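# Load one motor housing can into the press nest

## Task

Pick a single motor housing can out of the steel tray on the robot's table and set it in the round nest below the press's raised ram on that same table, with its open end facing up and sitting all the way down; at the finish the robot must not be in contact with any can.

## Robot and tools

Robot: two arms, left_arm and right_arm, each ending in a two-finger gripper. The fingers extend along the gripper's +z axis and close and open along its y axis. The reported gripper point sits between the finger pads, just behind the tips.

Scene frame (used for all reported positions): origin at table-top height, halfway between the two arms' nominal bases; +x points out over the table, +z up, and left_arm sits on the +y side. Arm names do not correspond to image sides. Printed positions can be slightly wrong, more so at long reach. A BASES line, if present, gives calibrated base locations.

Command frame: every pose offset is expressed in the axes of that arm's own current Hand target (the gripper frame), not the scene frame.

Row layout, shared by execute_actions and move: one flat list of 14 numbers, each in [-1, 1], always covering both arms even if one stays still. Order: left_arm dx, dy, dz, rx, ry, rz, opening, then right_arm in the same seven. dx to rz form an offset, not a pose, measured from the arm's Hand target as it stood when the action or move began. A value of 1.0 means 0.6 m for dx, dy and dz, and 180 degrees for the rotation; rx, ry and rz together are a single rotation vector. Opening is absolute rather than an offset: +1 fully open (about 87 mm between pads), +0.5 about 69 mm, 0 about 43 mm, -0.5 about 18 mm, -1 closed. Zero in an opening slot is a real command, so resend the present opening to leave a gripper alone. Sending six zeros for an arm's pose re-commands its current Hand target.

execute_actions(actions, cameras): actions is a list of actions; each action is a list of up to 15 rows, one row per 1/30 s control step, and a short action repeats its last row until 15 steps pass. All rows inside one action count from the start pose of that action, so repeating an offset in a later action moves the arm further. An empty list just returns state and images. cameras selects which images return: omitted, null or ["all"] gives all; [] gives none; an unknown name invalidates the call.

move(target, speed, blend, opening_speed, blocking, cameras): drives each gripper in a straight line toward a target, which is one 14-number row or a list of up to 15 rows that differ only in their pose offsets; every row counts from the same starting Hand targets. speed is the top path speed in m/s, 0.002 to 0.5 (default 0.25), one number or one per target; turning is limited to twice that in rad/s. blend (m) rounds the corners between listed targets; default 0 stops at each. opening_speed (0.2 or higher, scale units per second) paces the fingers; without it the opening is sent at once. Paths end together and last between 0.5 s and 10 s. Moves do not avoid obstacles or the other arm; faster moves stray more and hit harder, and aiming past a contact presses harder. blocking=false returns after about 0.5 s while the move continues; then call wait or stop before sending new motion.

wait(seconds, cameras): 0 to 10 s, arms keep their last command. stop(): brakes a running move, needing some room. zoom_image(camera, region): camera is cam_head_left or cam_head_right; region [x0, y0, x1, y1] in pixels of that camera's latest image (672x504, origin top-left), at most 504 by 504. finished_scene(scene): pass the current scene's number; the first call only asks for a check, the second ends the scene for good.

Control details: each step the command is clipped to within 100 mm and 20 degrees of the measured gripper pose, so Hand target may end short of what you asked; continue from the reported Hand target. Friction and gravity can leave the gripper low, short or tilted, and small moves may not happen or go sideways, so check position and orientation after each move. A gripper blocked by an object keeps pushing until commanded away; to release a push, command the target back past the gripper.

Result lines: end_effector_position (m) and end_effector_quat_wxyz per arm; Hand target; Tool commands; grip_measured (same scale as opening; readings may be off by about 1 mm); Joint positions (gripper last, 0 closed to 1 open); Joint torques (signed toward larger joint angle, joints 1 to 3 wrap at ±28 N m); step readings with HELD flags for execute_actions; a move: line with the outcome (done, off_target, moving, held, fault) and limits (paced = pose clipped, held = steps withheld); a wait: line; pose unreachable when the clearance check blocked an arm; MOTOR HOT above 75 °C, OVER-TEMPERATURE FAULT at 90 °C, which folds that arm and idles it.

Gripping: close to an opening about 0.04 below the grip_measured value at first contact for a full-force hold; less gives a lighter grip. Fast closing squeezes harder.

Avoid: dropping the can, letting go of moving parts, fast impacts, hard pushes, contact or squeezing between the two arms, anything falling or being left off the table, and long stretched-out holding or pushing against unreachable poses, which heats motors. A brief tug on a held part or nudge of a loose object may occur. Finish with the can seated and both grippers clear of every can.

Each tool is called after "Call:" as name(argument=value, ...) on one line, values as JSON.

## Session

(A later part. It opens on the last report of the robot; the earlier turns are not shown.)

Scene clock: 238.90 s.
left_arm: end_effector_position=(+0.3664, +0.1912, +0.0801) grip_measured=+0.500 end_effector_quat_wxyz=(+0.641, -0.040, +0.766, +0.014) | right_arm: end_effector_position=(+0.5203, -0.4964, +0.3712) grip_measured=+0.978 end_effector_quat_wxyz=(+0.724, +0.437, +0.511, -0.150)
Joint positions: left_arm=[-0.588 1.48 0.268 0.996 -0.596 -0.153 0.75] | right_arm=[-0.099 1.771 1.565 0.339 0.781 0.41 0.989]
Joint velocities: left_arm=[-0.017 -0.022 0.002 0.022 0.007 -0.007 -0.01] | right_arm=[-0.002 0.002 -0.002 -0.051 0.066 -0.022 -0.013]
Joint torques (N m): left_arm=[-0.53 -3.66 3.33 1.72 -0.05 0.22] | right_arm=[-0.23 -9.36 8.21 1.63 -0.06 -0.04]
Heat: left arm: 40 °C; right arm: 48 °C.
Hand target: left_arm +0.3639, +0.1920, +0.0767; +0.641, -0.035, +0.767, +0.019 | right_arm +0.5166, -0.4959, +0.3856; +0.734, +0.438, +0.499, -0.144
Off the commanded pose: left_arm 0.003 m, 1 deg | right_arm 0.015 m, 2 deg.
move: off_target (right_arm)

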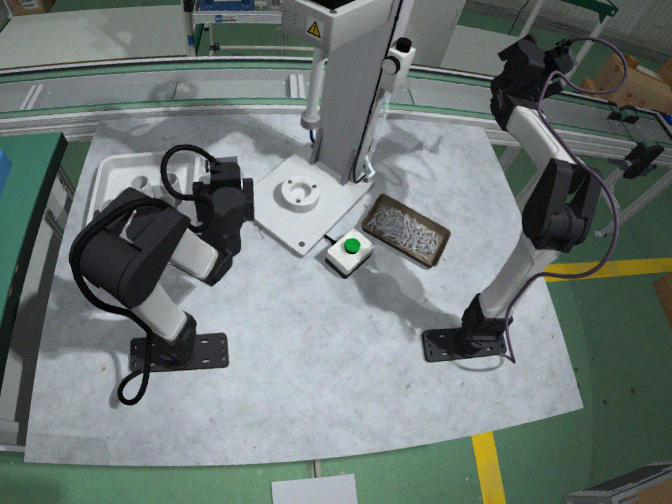

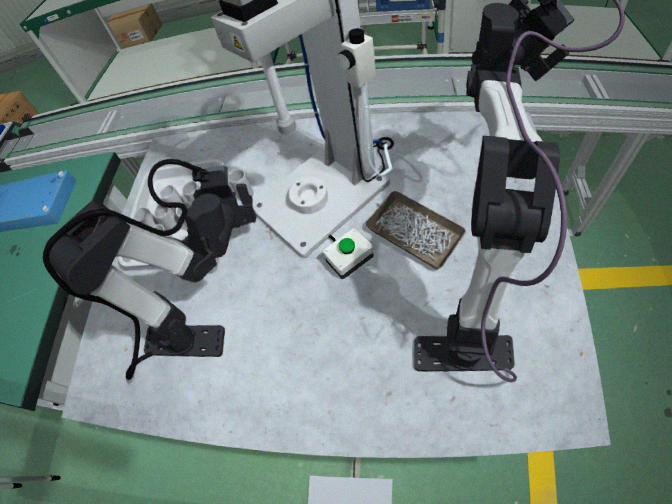

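Call:
move(target=[0.004,0.001,0.151,0,0,0,0.5,0,0,0,0,0,0,1], speed=0.07)

Call:
zoom_image(camera="cam_head_left", region=[160, 120, 280, 240])

Call:
zoom_image(camera="cam_head_right", region=[160, 120, 280, 240])

Scene clock: 246.30 s.
left_arm: end_effector_position=(+0.4447, +0.2031, +0.0516) grip_measured=+0.500 end_effector_quat_wxyz=(+0.634, -0.035, +0.772, +0.025) | right_arm: end_effector_position=(+0.5203, -0.4964, +0.3712) grip_measured=+0.978 end_effector_quat_wxyz=(+0.724, +0.437, +0.511, -0.150)
Joint positions: left_arm=[-0.413 1.848 0.508 1.122 -0.436 -0.099 0.75] | right_arm=[-0.099 1.771 1.565 0.339 0.781 0.41 0.989]
Joint velocities: left_arm=[-0.012 -0.002 0.012 -0.037 0.051 0.037 -0.013] | right_arm=[0.007 -0.002 -0.002 -0.081 0.022 0.022 -0.003]
Joint torques (N m): left_arm=[0.59 -6.22 5.24 1.78 0.1 0.16] | right_arm=[-0.21 -9.35 8.21 1.63 -0.06 -0.04]
Heat: left arm: 40 °C; right arm: 48 °C.
Hand target: left_arm +0.4523, +0.2015, +0.0567; +0.642, -0.033, +0.766, +0.022 | right_arm +0.5166, -0.4959, +0.3856; +0.734, +0.438, +0.499, -0.144
Off the commanded pose: left_arm 0.011 m, 1 deg | right_arm 0.015 m, 2 deg.
move: off_target (left_arm, right_arm)

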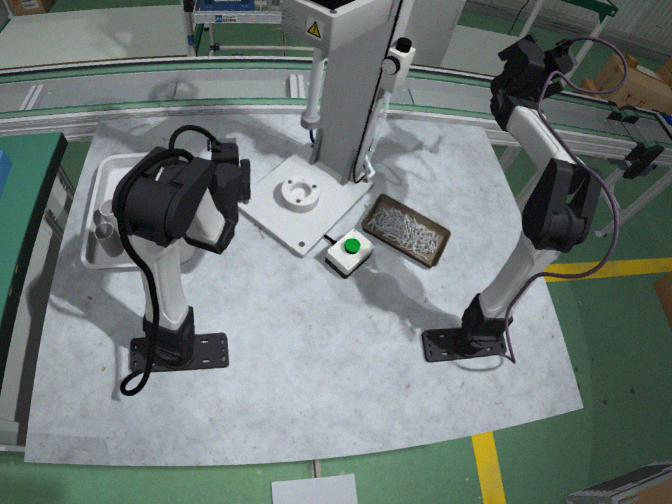

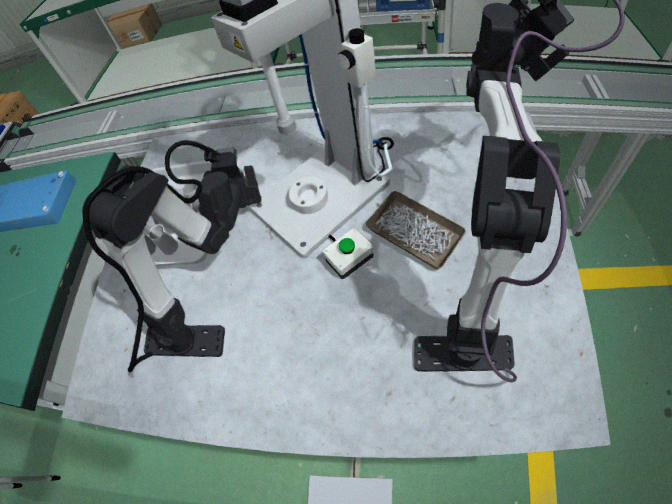

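Scaled by 4.200.

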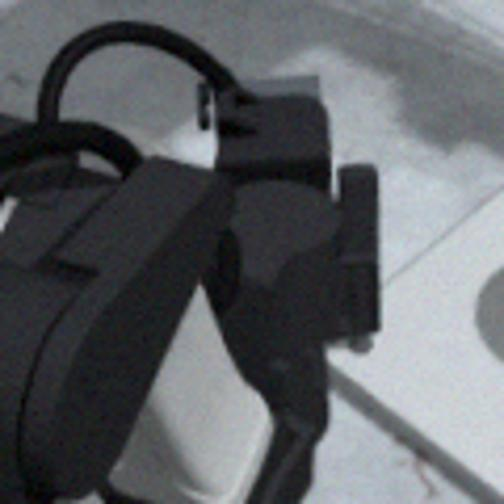

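Scaled by 4.200.

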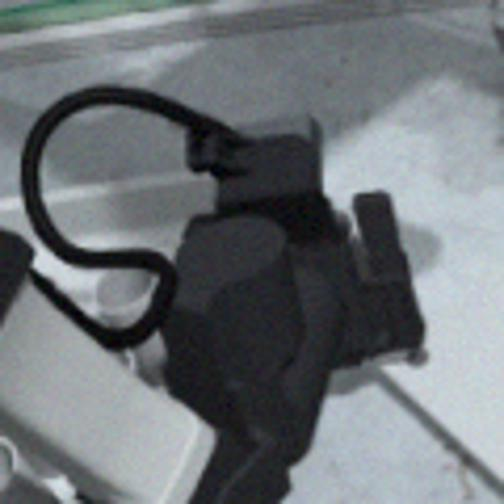

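Call:
move(target=[-0.016,-0.003,0.008,0,0,0,0.5,0,0,0,0,0,0,1], speed=0.05, cameras=[])

Call:
move(target=[0,0,0,0,0,0,0.08,0,0,0,0,0,0,1], opening_speed=0.5)

Call:
zoom_image(camera="cam_head_right", region=[160, 120, 280, 240])

Call:
zoom_image(camera="cam_head_left", region=[160, 120, 280, 240])

Scene clock: 253.10 s.
left_arm: end_effector_position=(+0.4524, +0.2009, +0.0568) grip_measured=+0.500 end_effector_quat_wxyz=(+0.636, -0.035, +0.771, +0.024) | right_arm: end_effector_position=(+0.5203, -0.4964, +0.3712) grip_measured=+0.978 end_effector_quat_wxyz=(+0.724, +0.437, +0.511, -0.150)
Joint positions: left_arm=[-0.41 1.848 0.541 1.095 -0.432 -0.097 0.75] | right_arm=[-0.099 1.771 1.565 0.339 0.781 0.41 0.989]
Joint velocities: left_arm=[-0.012 -0.012 0.002 -0.051 0.007 0.022 -0.001] | right_arm=[-0.007 -0.002 0.007 0.022 -0.007 0.007 0.013]
Joint torques (N m): left_arm=[0.68 -8.51 5.6 1.49 0.12 0.16] | right_arm=[-0.23 -9.36 8.21 1.63 -0.06 -0.04]
Heat: left arm: 40 °C; right arm: 48 °C.
Hand target: left_arm +0.4590, +0.2003, +0.0653; +0.642, -0.033, +0.765, +0.022 | right_arm +0.5166, -0.4959, +0.3856; +0.734, +0.438, +0.499, -0.144
Off the commanded pose: left_arm 0.011 m, 1 deg | right_arm 0.015 m, 2 deg.
move: off_target (left_arm, right_arm)
No camera images: "cameras" was empty.

Scene clock: 254.17 s.
left_arm: end_effector_position=(+0.4524, +0.2015, +0.0565) grip_measured=+0.080 end_effector_quat_wxyz=(+0.635, -0.035, +0.771, +0.025) | right_arm: end_effector_position=(+0.5203, -0.4964, +0.3712) grip_measured=+0.978 end_effector_quat_wxyz=(+0.724, +0.437, +0.511, -0.150)
Joint positions: left_arm=[-0.409 1.848 0.541 1.094 -0.432 -0.097 0.54] | right_arm=[-0.099 1.771 1.565 0.339 0.781 0.41 0.989]
Joint velocities: left_arm=[-0.007 0.007 -0.027 -0.037 -0.007 -0.022 0.004] | right_arm=[0.002 -0.007 -0.007 -0.051 0.037 -0.007 -0.008]
Joint torques (N m): left_arm=[0.54 -8.5 5.6 1.49 0.12 0.17] | right_arm=[-0.23 -9.35 8.21 1.63 -0.06 -0.04]
Heat: left arm: 40 °C; right arm: 48 °C.
Hand target: left_arm +0.4590, +0.2003, +0.0653; +0.642, -0.033, +0.765, +0.022 | right_arm +0.5166, -0.4959, +0.3856; +0.734, +0.438, +0.499, -0.144
Off the commanded pose: left_arm 0.011 m, 1 deg | right_arm 0.015 m, 2 deg.
move: off_target (left_arm, right_arm)

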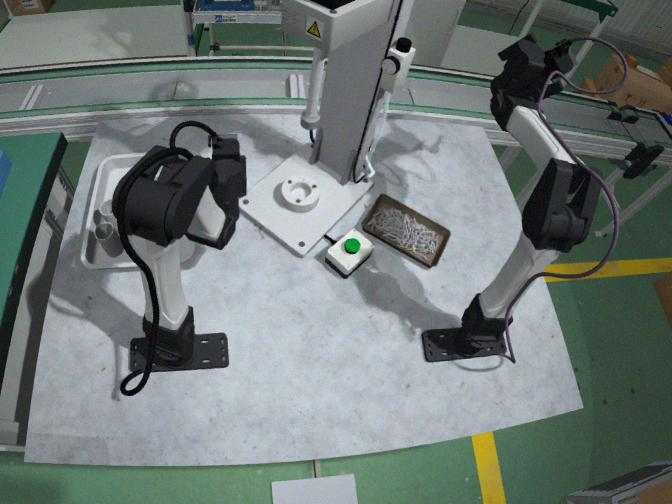

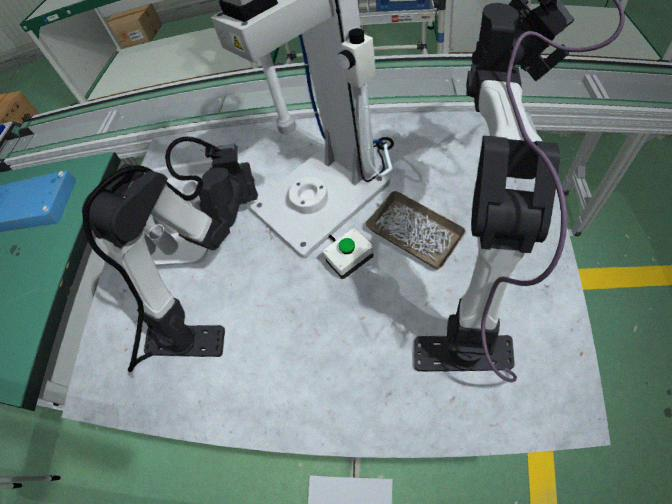

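Scaled by 4.200.

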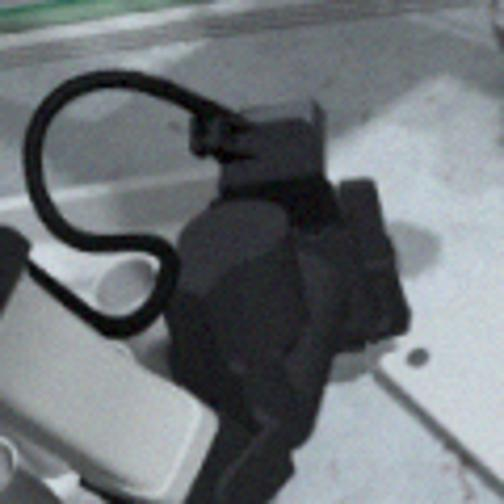

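Scaled by 4.200.

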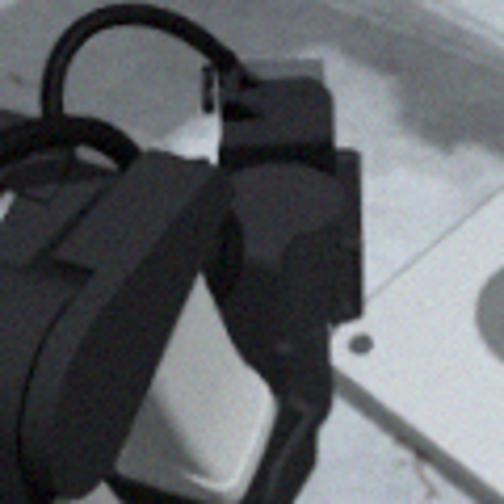

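Close to grip.

Call:
move(target=[0,0,0,0,0,0,-0.35,0,0,0,0,0,0,1], opening_speed=0.3, cameras=[])

Scene clock: 257.27 s.
left_arm: end_effector_position=(+0.4524, +0.2017, +0.0565) grip_measured=-0.020 end_effector_quat_wxyz=(+0.635, -0.035, +0.771, +0.025) | right_arm: end_effector_position=(+0.5203, -0.4964, +0.3712) grip_measured=+0.978 end_effector_quat_wxyz=(+0.724, +0.437, +0.511, -0.150)
Joint positions: left_arm=[-0.409 1.848 0.541 1.094 -0.432 -0.095 0.49] | right_arm=[-0.099 1.771 1.565 0.339 0.781 0.41 0.989]
Joint velocities: left_arm=[-0.012 0.017 0.002 0.037 -0.007 -0.051 -0.001] | right_arm=[-0.007 0.002 -0.017 -0.022 -0.022 -0.007 0.008]
Joint torques (N m): left_arm=[0.55 -8.59 5.53 1.51 0.13 0.16] | right_arm=[-0.23 -9.36 8.21 1.63 -0.06 -0.04]
Heat: left arm: 40 °C; right arm: 48 °C.
Hand target: left_arm +0.4590, +0.2004, +0.0653; +0.642, -0.033, +0.765, +0.022 | right_arm +0.5166, -0.4959, +0.3856; +0.734, +0.438, +0.499, -0.144
Off the commanded pose: left_arm 0.011 m, 1 deg | right_arm 0.015 m, 2 deg.
move: off_target (left_arm, right_arm)
No camera images: "cameras" was empty.

Call:
move(target=[-0.164,0,-0.031,0,0,0,-0.35,0,0,0,0,0,0,1], speed=0.12)

Call:
zoom_image(camera="cam_head_right", region=[160, 100, 280, 220])

Scene clock: 262.13 s.
left_arm: end_effector_position=(+0.4517, +0.2017, +0.1381) grip_measured=-0.020 end_effector_quat_wxyz=(+0.616, -0.027, +0.786, +0.033) | right_arm: end_effector_position=(+0.5203, -0.4964, +0.3712) grip_measured=+0.978 end_effector_quat_wxyz=(+0.724, +0.437, +0.511, -0.150)
Joint positions: left_arm=[-0.409 1.521 0.704 0.552 -0.43 -0.094 0.49] | right_arm=[-0.099 1.771 1.565 0.339 0.781 0.41 0.989]
Joint velocities: left_arm=[-0.017 -0.012 -0.007 -0.007 0.007 -0.066 0.004] | right_arm=[-0.002 0.012 -0.012 0.007 0.007 -0.022 -0.029]
Joint torques (N m): left_arm=[0.27 -9.74 8.34 1.71 0.05 0.13] | right_arm=[-0.23 -9.36 8.21 1.63 -0.06 -0.04]
Heat: left arm: 40 °C; right arm: 48 °C.
Hand target: left_arm +0.4594, +0.1995, +0.1665; +0.642, -0.033, +0.766, +0.022 | right_arm +0.5166, -0.4959, +0.3856; +0.734, +0.438, +0.499, -0.144
Off the commanded pose: left_arm 0.028 m, 4 deg | right_arm 0.015 m, 2 deg.
move: off_target (left_arm, right_arm)

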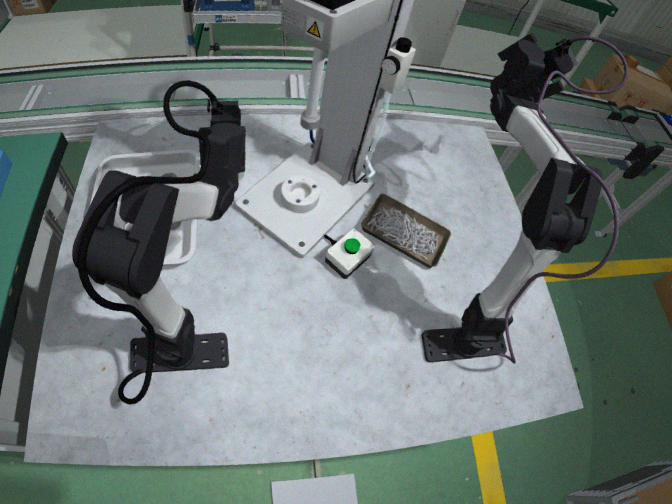

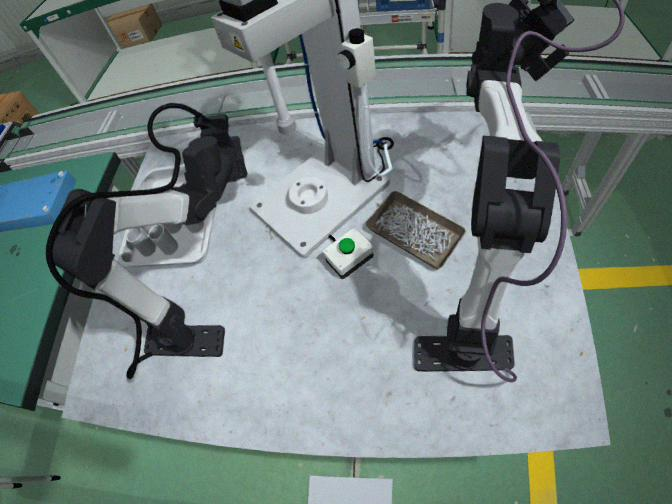

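Scaled by 4.200.

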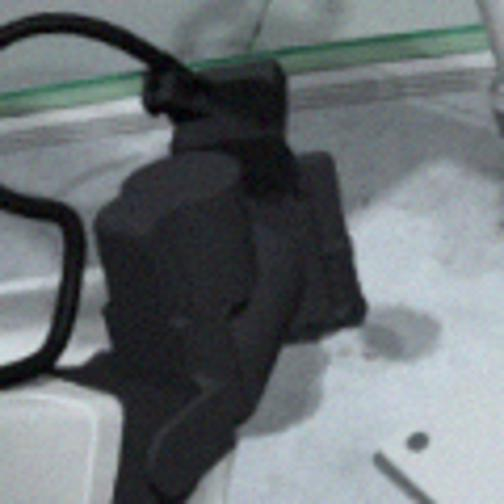

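Call:
move(target=[0.046,-0.149,-0.208,0.1914,0,0.034,-0.35,0,0,0,0,0,0,1], speed=0.18)

Call:
zoom_image(camera="cam_head_right", region=[200, 80, 360, 240])

Call:
zoom_image(camera="cam_head_left", region=[200, 80, 360, 240])

Scene clock: 269.20 s.
left_arm: end_effector_position=(+0.3405, +0.1020, +0.1544) grip_measured=-0.020 end_effector_quat_wxyz=(+0.607, +0.190, +0.753, -0.169) | right_arm: end_effector_position=(+0.5203, -0.4964, +0.3712) grip_measured=+0.978 end_effector_quat_wxyz=(+0.724, +0.437, +0.511, -0.150)
Joint positions: left_arm=[-0.58 1.12 0.453 0.46 -0.009 -0.026 0.49] | right_arm=[-0.099 1.771 1.565 0.339 0.781 0.41 0.989]
Joint velocities: left_arm=[-0.007 -0.012 -0.007 -0.022 0.037 -0.11 -0.001] | right_arm=[0.007 -0.007 -0.002 0.037 0.007 -0.051 -0.008]
Joint torques (N m): left_arm=[-0.42 -5.68 6.02 1.8 0.16 0.15] | right_arm=[-0.23 -9.36 8.21 1.63 -0.06 -0.04]
Heat: left arm: 40 °C; right arm: 48 °C.
Hand target: left_arm +0.3382, +0.0992, +0.1639; +0.619, +0.196, +0.740, -0.175 | right_arm +0.5166, -0.4959, +0.3856; +0.734, +0.438, +0.499, -0.144
Off the commanded pose: left_arm 0.008 m, 3 deg | right_arm 0.015 m, 2 deg.
move: off_target (left_arm, right_arm)

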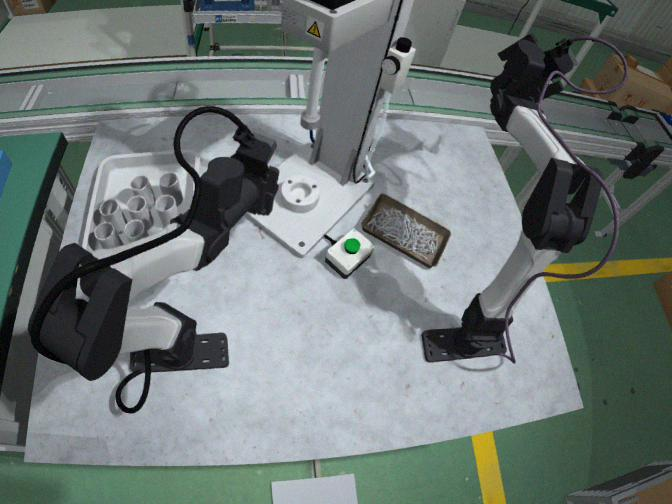

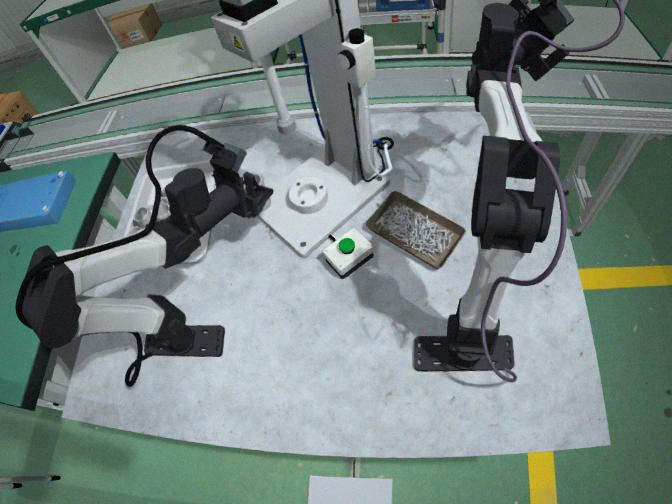

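Scaled by 3.150.

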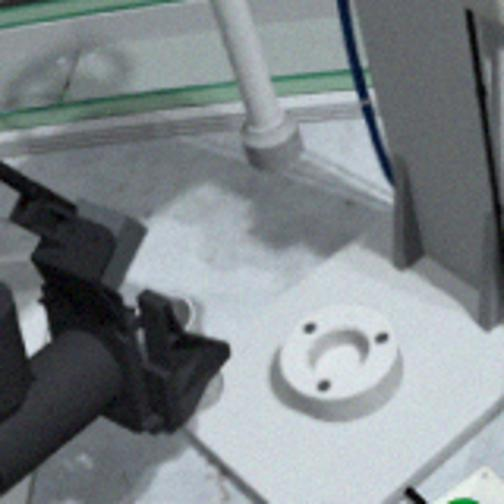

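Scaled by 3.150.

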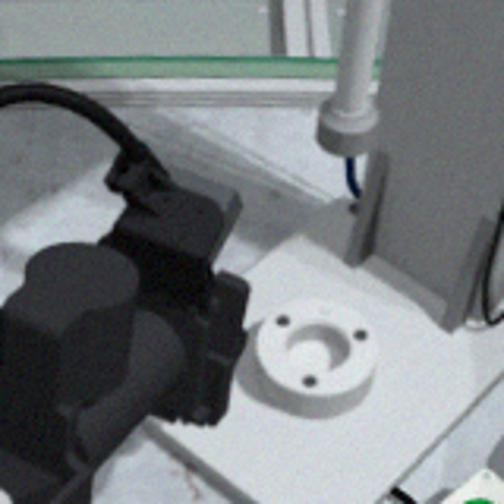

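Call:
move(target=[0.0515,-0.049,0.1395,0,-0.005,0,-0.35,0,0,0,0,0,0,1], speed=0.1)

Call:
zoom_image(camera="cam_head_right", region=[240, 110, 360, 230])

Call:
zoom_image(camera="cam_head_left", region=[240, 110, 360, 230])

Scene clock: 287.60 s.
left_arm: end_effector_position=(+0.3792, +0.0500, +0.0943) grip_measured=-0.027 end_effector_quat_wxyz=(+0.598, +0.200, +0.759, -0.159) | right_arm: end_effector_position=(+0.5203, -0.4964, +0.3712) grip_measured=+0.978 end_effector_quat_wxyz=(+0.724, +0.437, +0.511, -0.150)
Joint positions: left_arm=[-0.678 1.594 0.534 0.823 -0.106 -0.027 0.486] | right_arm=[-0.099 1.771 1.565 0.339 0.781 0.41 0.989]
Joint velocities: left_arm=[0.027 -0.002 -0.007 -0.007 -0.051 -0.095 0.004] | right_arm=[-0.022 -0.007 0.012 -0.007 -0.066 -0.022 -0.008]
Joint torques (N m): left_arm=[-0.95 -5.48 8.25 2.1 0.15 -0.07] | right_arm=[-0.23 -9.36 8.21 1.63 -0.06 -0.04]
Heat: left arm: 41 °C; right arm: 48 °C.
Hand target: left_arm +0.3894, +0.0346, +0.1165; +0.624, +0.194, +0.736, -0.178 | right_arm +0.5166, -0.4959, +0.3856; +0.734, +0.438, +0.499, -0.144
Off the commanded pose: left_arm 0.031 m, 5 deg | right_arm 0.015 m, 2 deg.
move: off_target (left_arm, right_arm)

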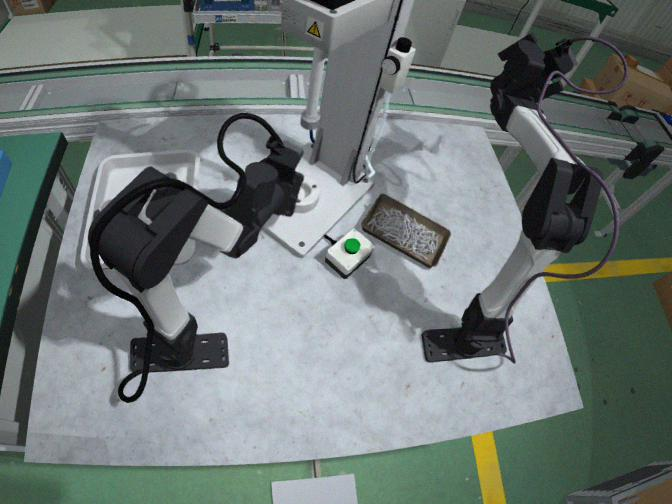

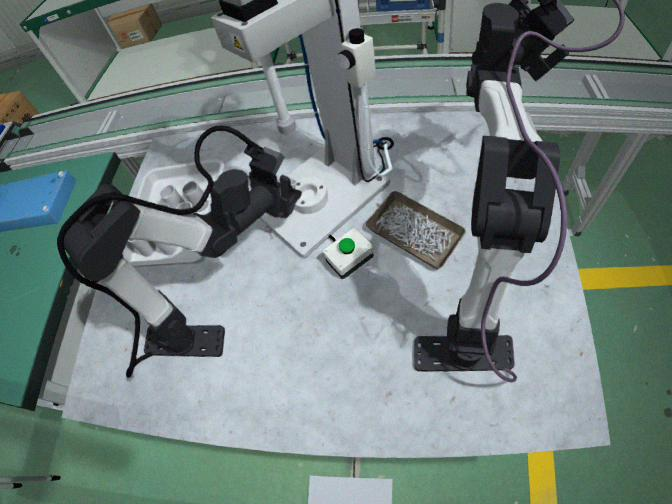

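Scaled by 4.200.

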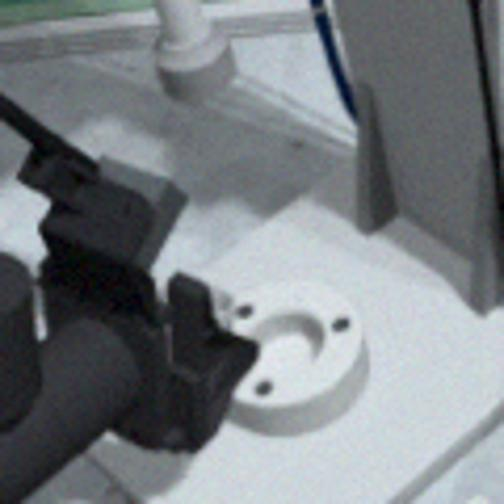

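Scaled by 4.200.

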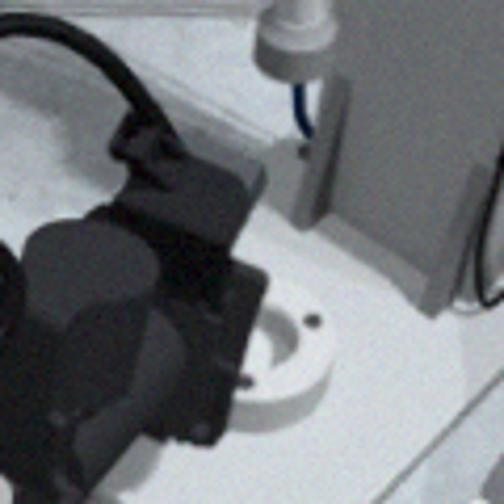

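Call:
move(target=[-0.06,0.02,-0.03,0,0,0,-0.35,0,0,0,0,0,0,1], speed=0.1)

Call:
zoom_image(camera="cam_head_right", region=[220, 110, 340, 230])

Call:
zoom_image(camera="cam_head_left", region=[220, 110, 340, 230])

Scene clock: 294.60 s.
left_arm: end_effector_position=(+0.3781, +0.0555, +0.1274) grip_measured=-0.027 end_effector_quat_wxyz=(+0.599, +0.201, +0.757, -0.166) | right_arm: end_effector_position=(+0.5203, -0.4964, +0.3712) grip_measured=+0.978 end_effector_quat_wxyz=(+0.724, +0.437, +0.511, -0.150)
Joint positions: left_arm=[-0.655 1.462 0.58 0.651 -0.07 -0.027 0.486] | right_arm=[-0.099 1.771 1.565 0.339 0.781 0.41 0.989]
Joint velocities: left_arm=[0.012 -0.007 0.007 -0.066 -0.007 -0.095 -0.006] | right_arm=[-0.007 0.007 -0.002 -0.007 -0.051 -0.007 0.013]
Joint torques (N m): left_arm=[0.51 -8.77 8.08 1.75 0.16 0.04] | right_arm=[-0.23 -9.36 8.21 1.63 -0.06 -0.04]
Heat: left arm: 41 °C; right arm: 48 °C.
Hand target: left_arm +0.3857, +0.0513, +0.1554; +0.624, +0.194, +0.736, -0.177 | right_arm +0.5166, -0.4959, +0.3856; +0.734, +0.438, +0.499, -0.144
Off the commanded pose: left_arm 0.028 m, 4 deg | right_arm 0.015 m, 2 deg.
move: off_target (left_arm, right_arm)

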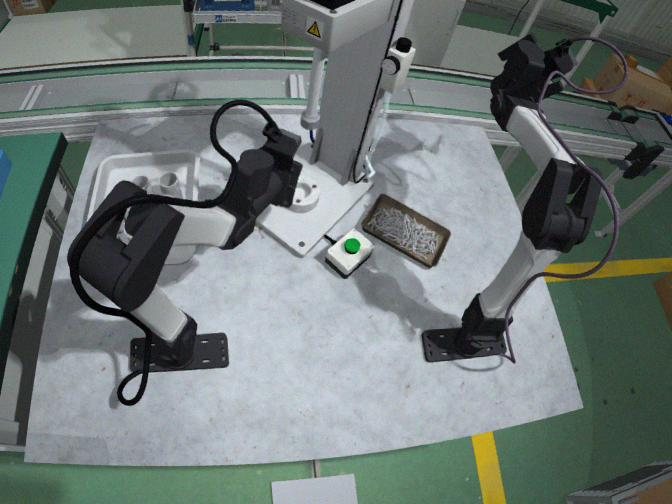

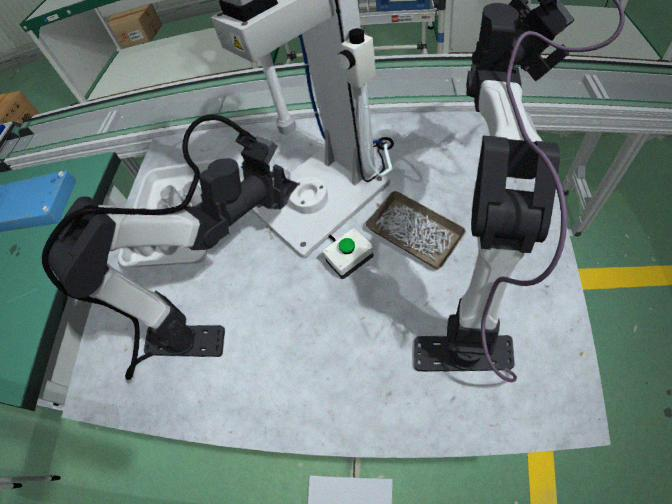

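Scaled by 4.200.

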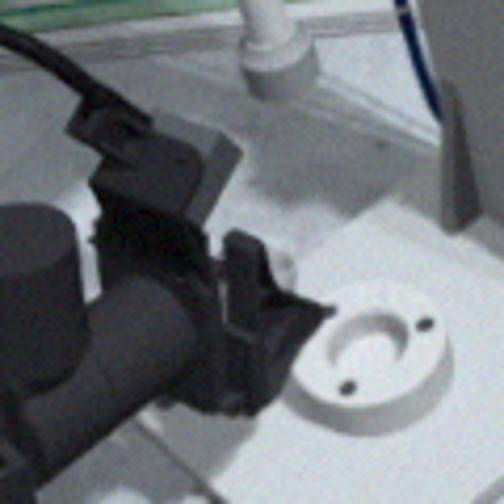

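Scaled by 4.200.

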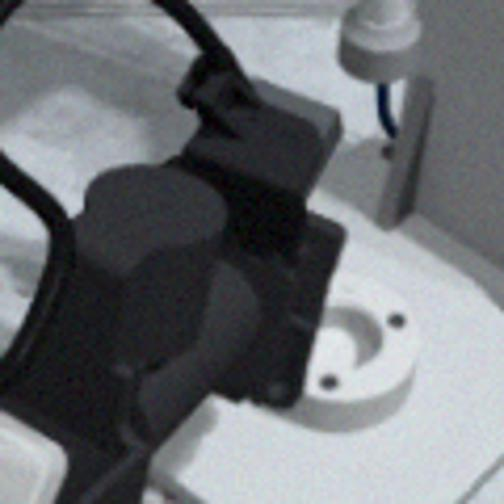

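Call:
move(target=[-0.012,0.092,-0.026,0.219,-0.013,0.038,-0.35,0,0,0,0,0,0,1], speed=0.12)

Call:
zoom_image(camera="cam_head_right", region=[220, 110, 340, 230])

Call:
zoom_image(camera="cam_head_left", region=[220, 110, 340, 230])

Scene clock: 307.60 s.
left_arm: end_effector_position=(+0.3936, +0.1087, +0.1512) grip_measured=-0.027 end_effector_quat_wxyz=(+0.531, +0.429, +0.626, -0.377) | right_arm: end_effector_position=(+0.5203, -0.4964, +0.3712) grip_measured=+0.978 end_effector_quat_wxyz=(+0.724, +0.437, +0.511, -0.150)
Joint positions: left_arm=[-0.122 1.62 0.828 0.434 1.124 0.31 0.486] | right_arm=[-0.099 1.771 1.565 0.339 0.781 0.41 0.989]
Joint velocities: left_arm=[0.002 -0.007 -0.002 0.022 -0.007 -0.066 -0.009] | right_arm=[0.002 -0.012 -0.007 -0.037 -0.051 0.095 -0.018]
Joint torques (N m): left_arm=[0.47 -6.71 8.53 1.36 0.48 0.2] | right_arm=[-0.21 -9.36 8.21 1.63 -0.06 -0.04]
Heat: left arm: 42 °C; right arm: 48 °C.
Hand target: left_arm +0.4012, +0.1087, +0.1624; +0.542, +0.440, +0.611, -0.373 | right_arm +0.5166, -0.4959, +0.3856; +0.734, +0.438, +0.499, -0.144
Off the commanded pose: left_arm 0.015 m, 3 deg | right_arm 0.015 m, 2 deg.
move: off_target (left_arm, right_arm)

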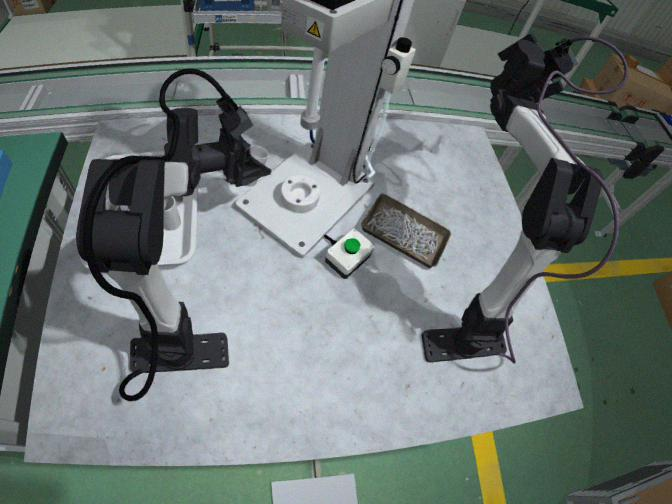

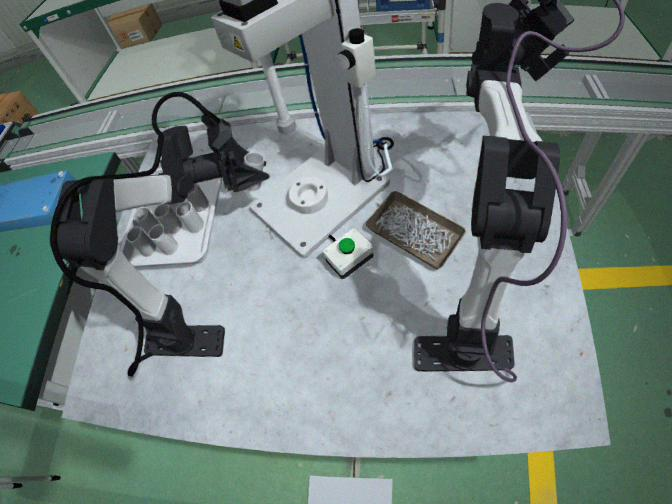

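Scaled by 4.200.

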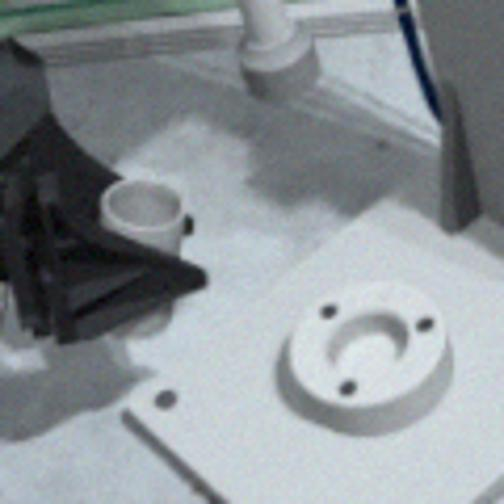

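Scaled by 4.200.

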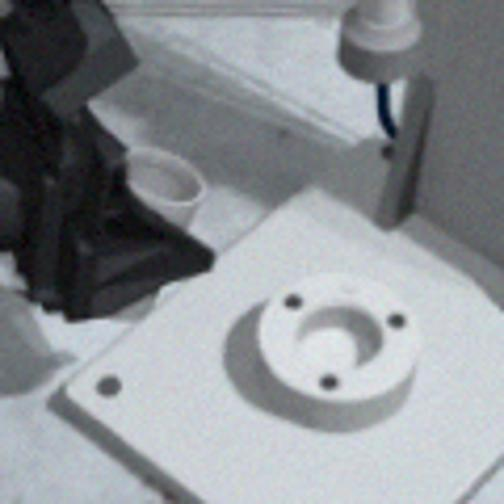

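Call:
zoom_image(camera="cam_head_right", region=[230, 140, 280, 200])

Call:
zoom_image(camera="cam_head_left", region=[230, 140, 280, 200])

Scaled by 8.400.

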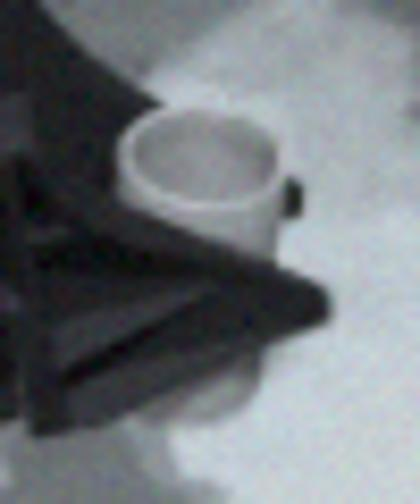

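Scaled by 8.400.

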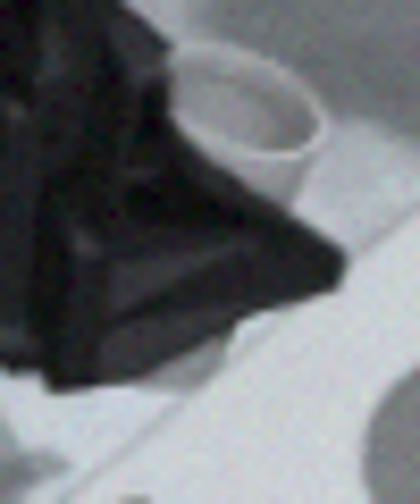

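Call:
move(target=[0.044,0.039,0.047,0,-0.075,0,-0.35,0,0,0,0,0,0,1], speed=0.1)

Call:
zoom_image(camera="cam_head_right", region=[230, 140, 320, 230])

Call:
zoom_image(camera="cam_head_left", region=[230, 140, 320, 230])

Scene clock: 328.73 s.
left_arm: end_effector_position=(+0.4281, +0.0955, +0.1277) grip_measured=-0.027 end_effector_quat_wxyz=(+0.602, +0.393, +0.551, -0.423) | right_arm: end_effector_position=(+0.5203, -0.4964, +0.3712) grip_measured=+0.978 end_effector_quat_wxyz=(+0.724, +0.437, +0.511, -0.150)
Joint positions: left_arm=[-0.122 2.033 0.806 1.434 1.155 -0.184 0.486] | right_arm=[-0.099 1.771 1.565 0.339 0.781 0.41 0.989]
Joint velocities: left_arm=[-0.007 0.002 0.007 0.051 -0.051 -0.037 -0.016] | right_arm=[-0.002 -0.007 -0.017 -0.051 0.066 0.007 0.008]
Joint torques (N m): left_arm=[-0.24 -8.21 4.53 1.55 0 -0.1] | right_arm=[-0.23 -9.36 8.21 1.63 -0.06 -0.04]
Heat: left arm: 42 °C; right arm: 49 °C.
Hand target: left_arm +0.4301, +0.0945, +0.1305; +0.609, +0.395, +0.544, -0.422 | right_arm +0.5166, -0.4959, +0.3856; +0.734, +0.438, +0.499, -0.144
Off the commanded pose: left_arm 0.007 m, 1 deg | right_arm 0.015 m, 2 deg.
move: off_target (right_arm)

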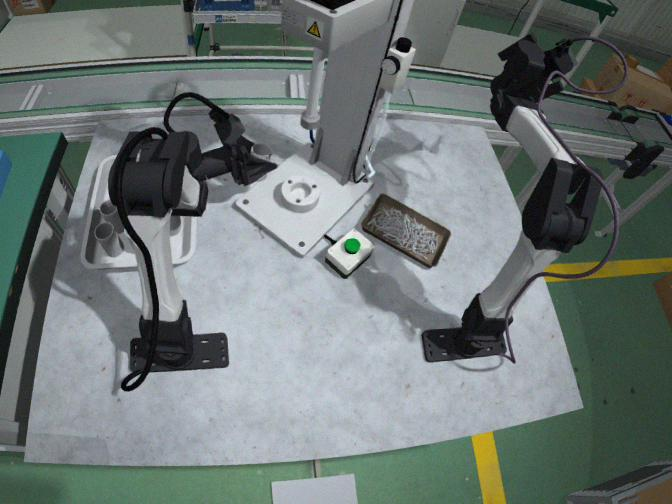

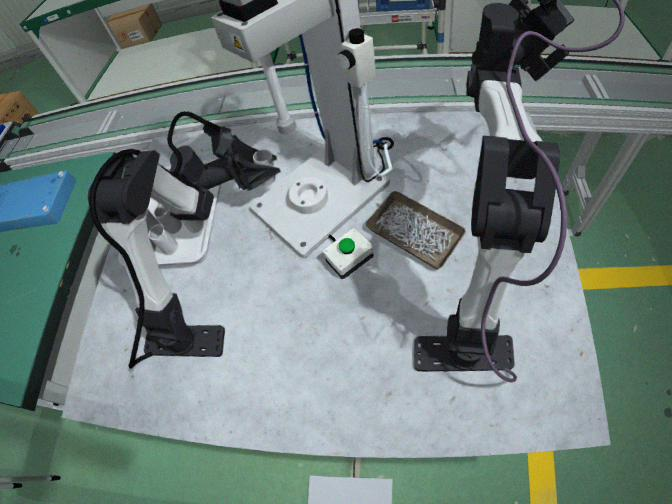

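Scaled by 5.600.

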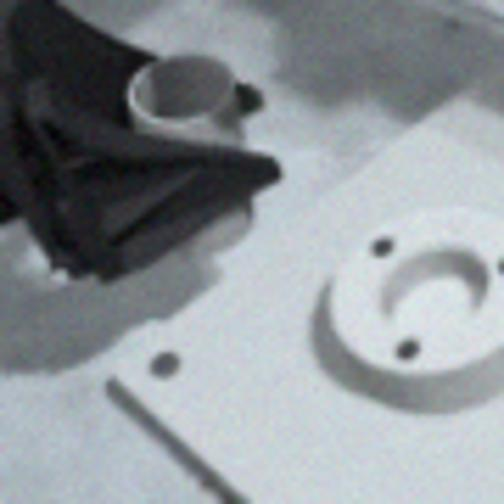

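Scaled by 5.600.

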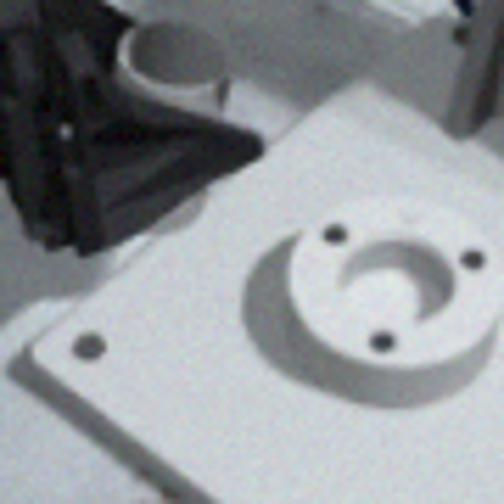

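Call:
execute_actions(actions=[])

Call:
zoom_image(camera="cam_head_right", region=[220, 120, 370, 232])

Call:
zoom_image(camera="cam_head_left", region=[220, 120, 370, 232])

Scene clock: 341.37 s.
left_arm: end_effector_position=(+0.4281, +0.0955, +0.1279) grip_measured=-0.027 end_effector_quat_wxyz=(+0.602, +0.393, +0.551, -0.423) | right_arm: end_effector_position=(+0.5203, -0.4964, +0.3712) grip_measured=+0.978 end_effector_quat_wxyz=(+0.724, +0.437, +0.511, -0.150)
Joint positions: left_arm=[-0.122 2.033 0.806 1.435 1.155 -0.184 0.486] | right_arm=[-0.099 1.771 1.565 0.339 0.781 0.41 0.989]
Joint velocities: left_arm=[0.002 -0.017 -0.002 -0.022 0.037 0.007 0.004] | right_arm=[0.007 -0.007 -0.007 -0.022 -0.066 0.037 -0.029]
Joint torques (N m): left_arm=[-0.13 -8.42 4.45 1.52 -0.01 -0.07] | right_arm=[-0.23 -9.35 8.21 1.63 -0.06 -0.04]
Heat: left arm: 42 °C; right arm: 49 °C.
Hand target: left_arm +0.4301, +0.0945, +0.1305; +0.609, +0.395, +0.544, -0.422 | right_arm +0.5166, -0.4959, +0.3856; +0.734, +0.438, +0.499, -0.144
Tool commands: left_gripper/opening=-0.35 right_gripper/opening=+1.0
Off the commanded pose: left_arm 0.007 m, 1 deg | right_arm 0.015 m, 2 deg.

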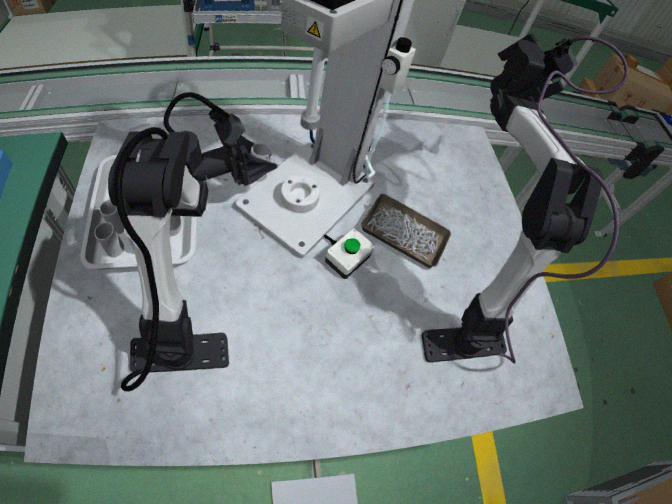

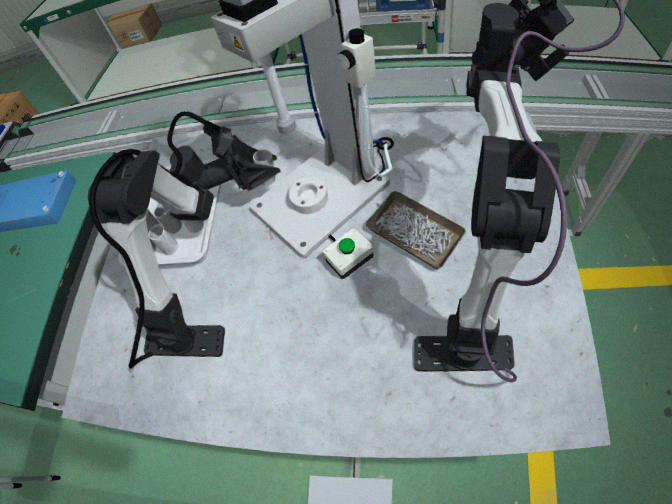

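Scaled by 3.360.

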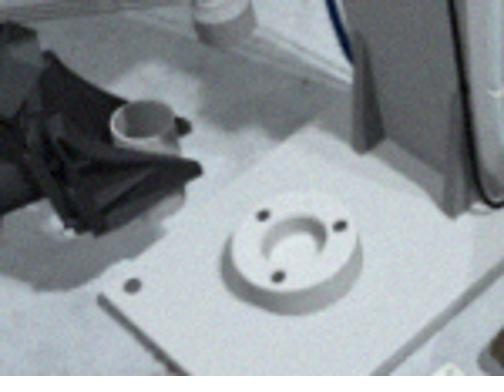

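Scaled by 3.360.

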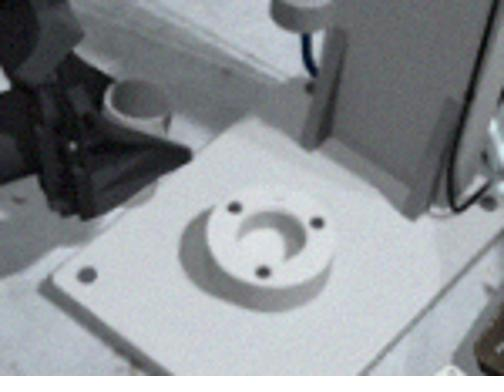

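Call:
zoom_image(camera="cam_head_right", region=[240, 130, 330, 220])

Call:
zoom_image(camera="cam_head_left", region=[240, 130, 330, 220])

Scaled by 5.600.

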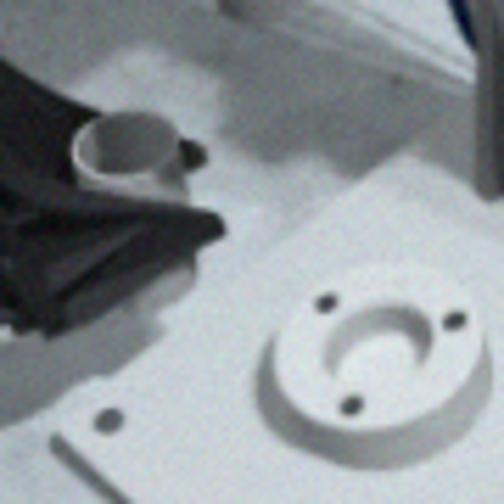

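Scaled by 5.600.

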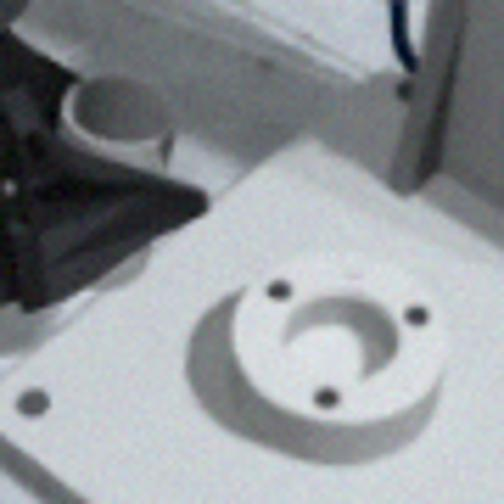

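Call:
move(target=[-0.004,-0.081,0.1215,0,0,0,-0.35,0,0,0,0,0,0,1], speed=0.1)

Call:
zoom_image(camera="cam_head_right", region=[260, 130, 350, 220])

Call:
zoom_image(camera="cam_head_left", region=[260, 130, 350, 220])

Scene clock: 357.70 s.
left_arm: end_effector_position=(+0.4072, +0.0094, +0.1174) grip_measured=-0.027 end_effector_quat_wxyz=(+0.587, +0.385, +0.563, -0.436) | right_arm: end_effector_position=(+0.5203, -0.4964, +0.3712) grip_measured=+0.978 end_effector_quat_wxyz=(+0.724, +0.437, +0.511, -0.150)
Joint positions: left_arm=[-0.373 2.033 0.796 1.353 0.915 -0.131 0.486] | right_arm=[-0.099 1.771 1.565 0.339 0.781 0.41 0.989]
Joint velocities: left_arm=[-0.002 -0.007 -0.012 -0.037 -0.066 0.007 -0.011] | right_arm=[0.002 -0.017 0.002 -0.037 0.007 -0.007 -0.029]
Joint torques (N m): left_arm=[-0.14 -14.26 4.22 1.52 -0.04 0.16] | right_arm=[-0.23 -9.35 8.21 1.63 -0.06 -0.04]
Heat: left arm: 41 °C; right arm: 49 °C.
Hand target: left_arm +0.4089, +0.0092, +0.1412; +0.610, +0.391, +0.542, -0.425 | right_arm +0.5166, -0.4959, +0.3856; +0.734, +0.438, +0.499, -0.144
Off the commanded pose: left_arm 0.021 m, 4 deg | right_arm 0.015 m, 2 deg.
move: off_target (left_arm, right_arm)

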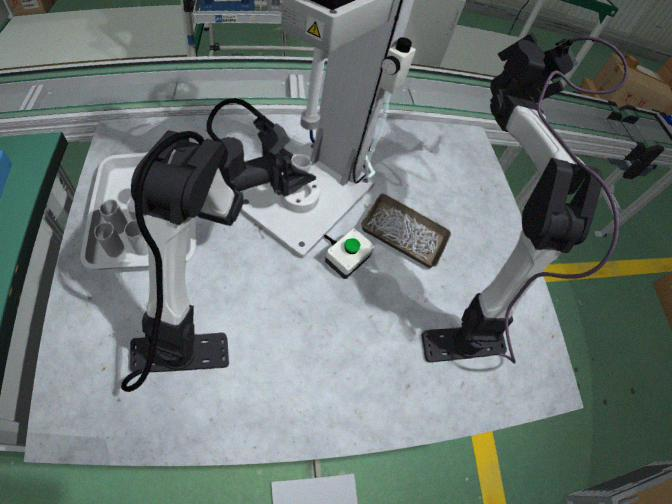

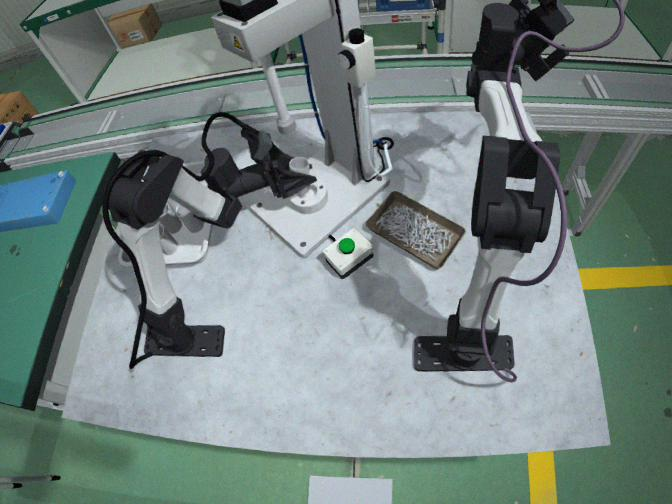

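Scaled by 5.600.

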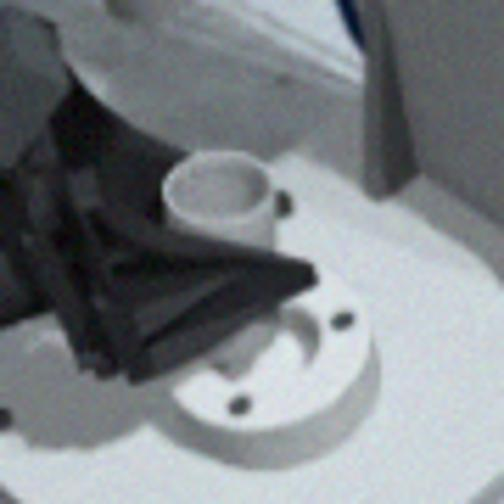

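Scaled by 5.600.

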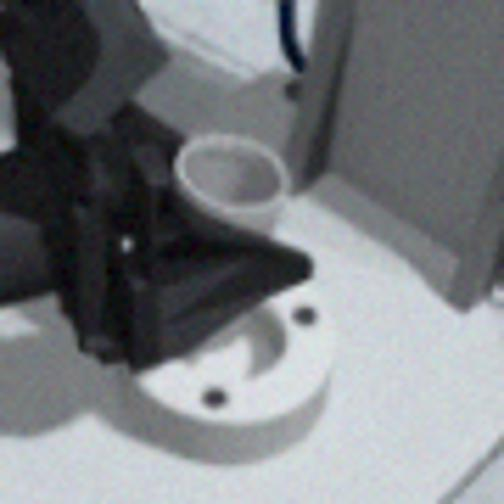

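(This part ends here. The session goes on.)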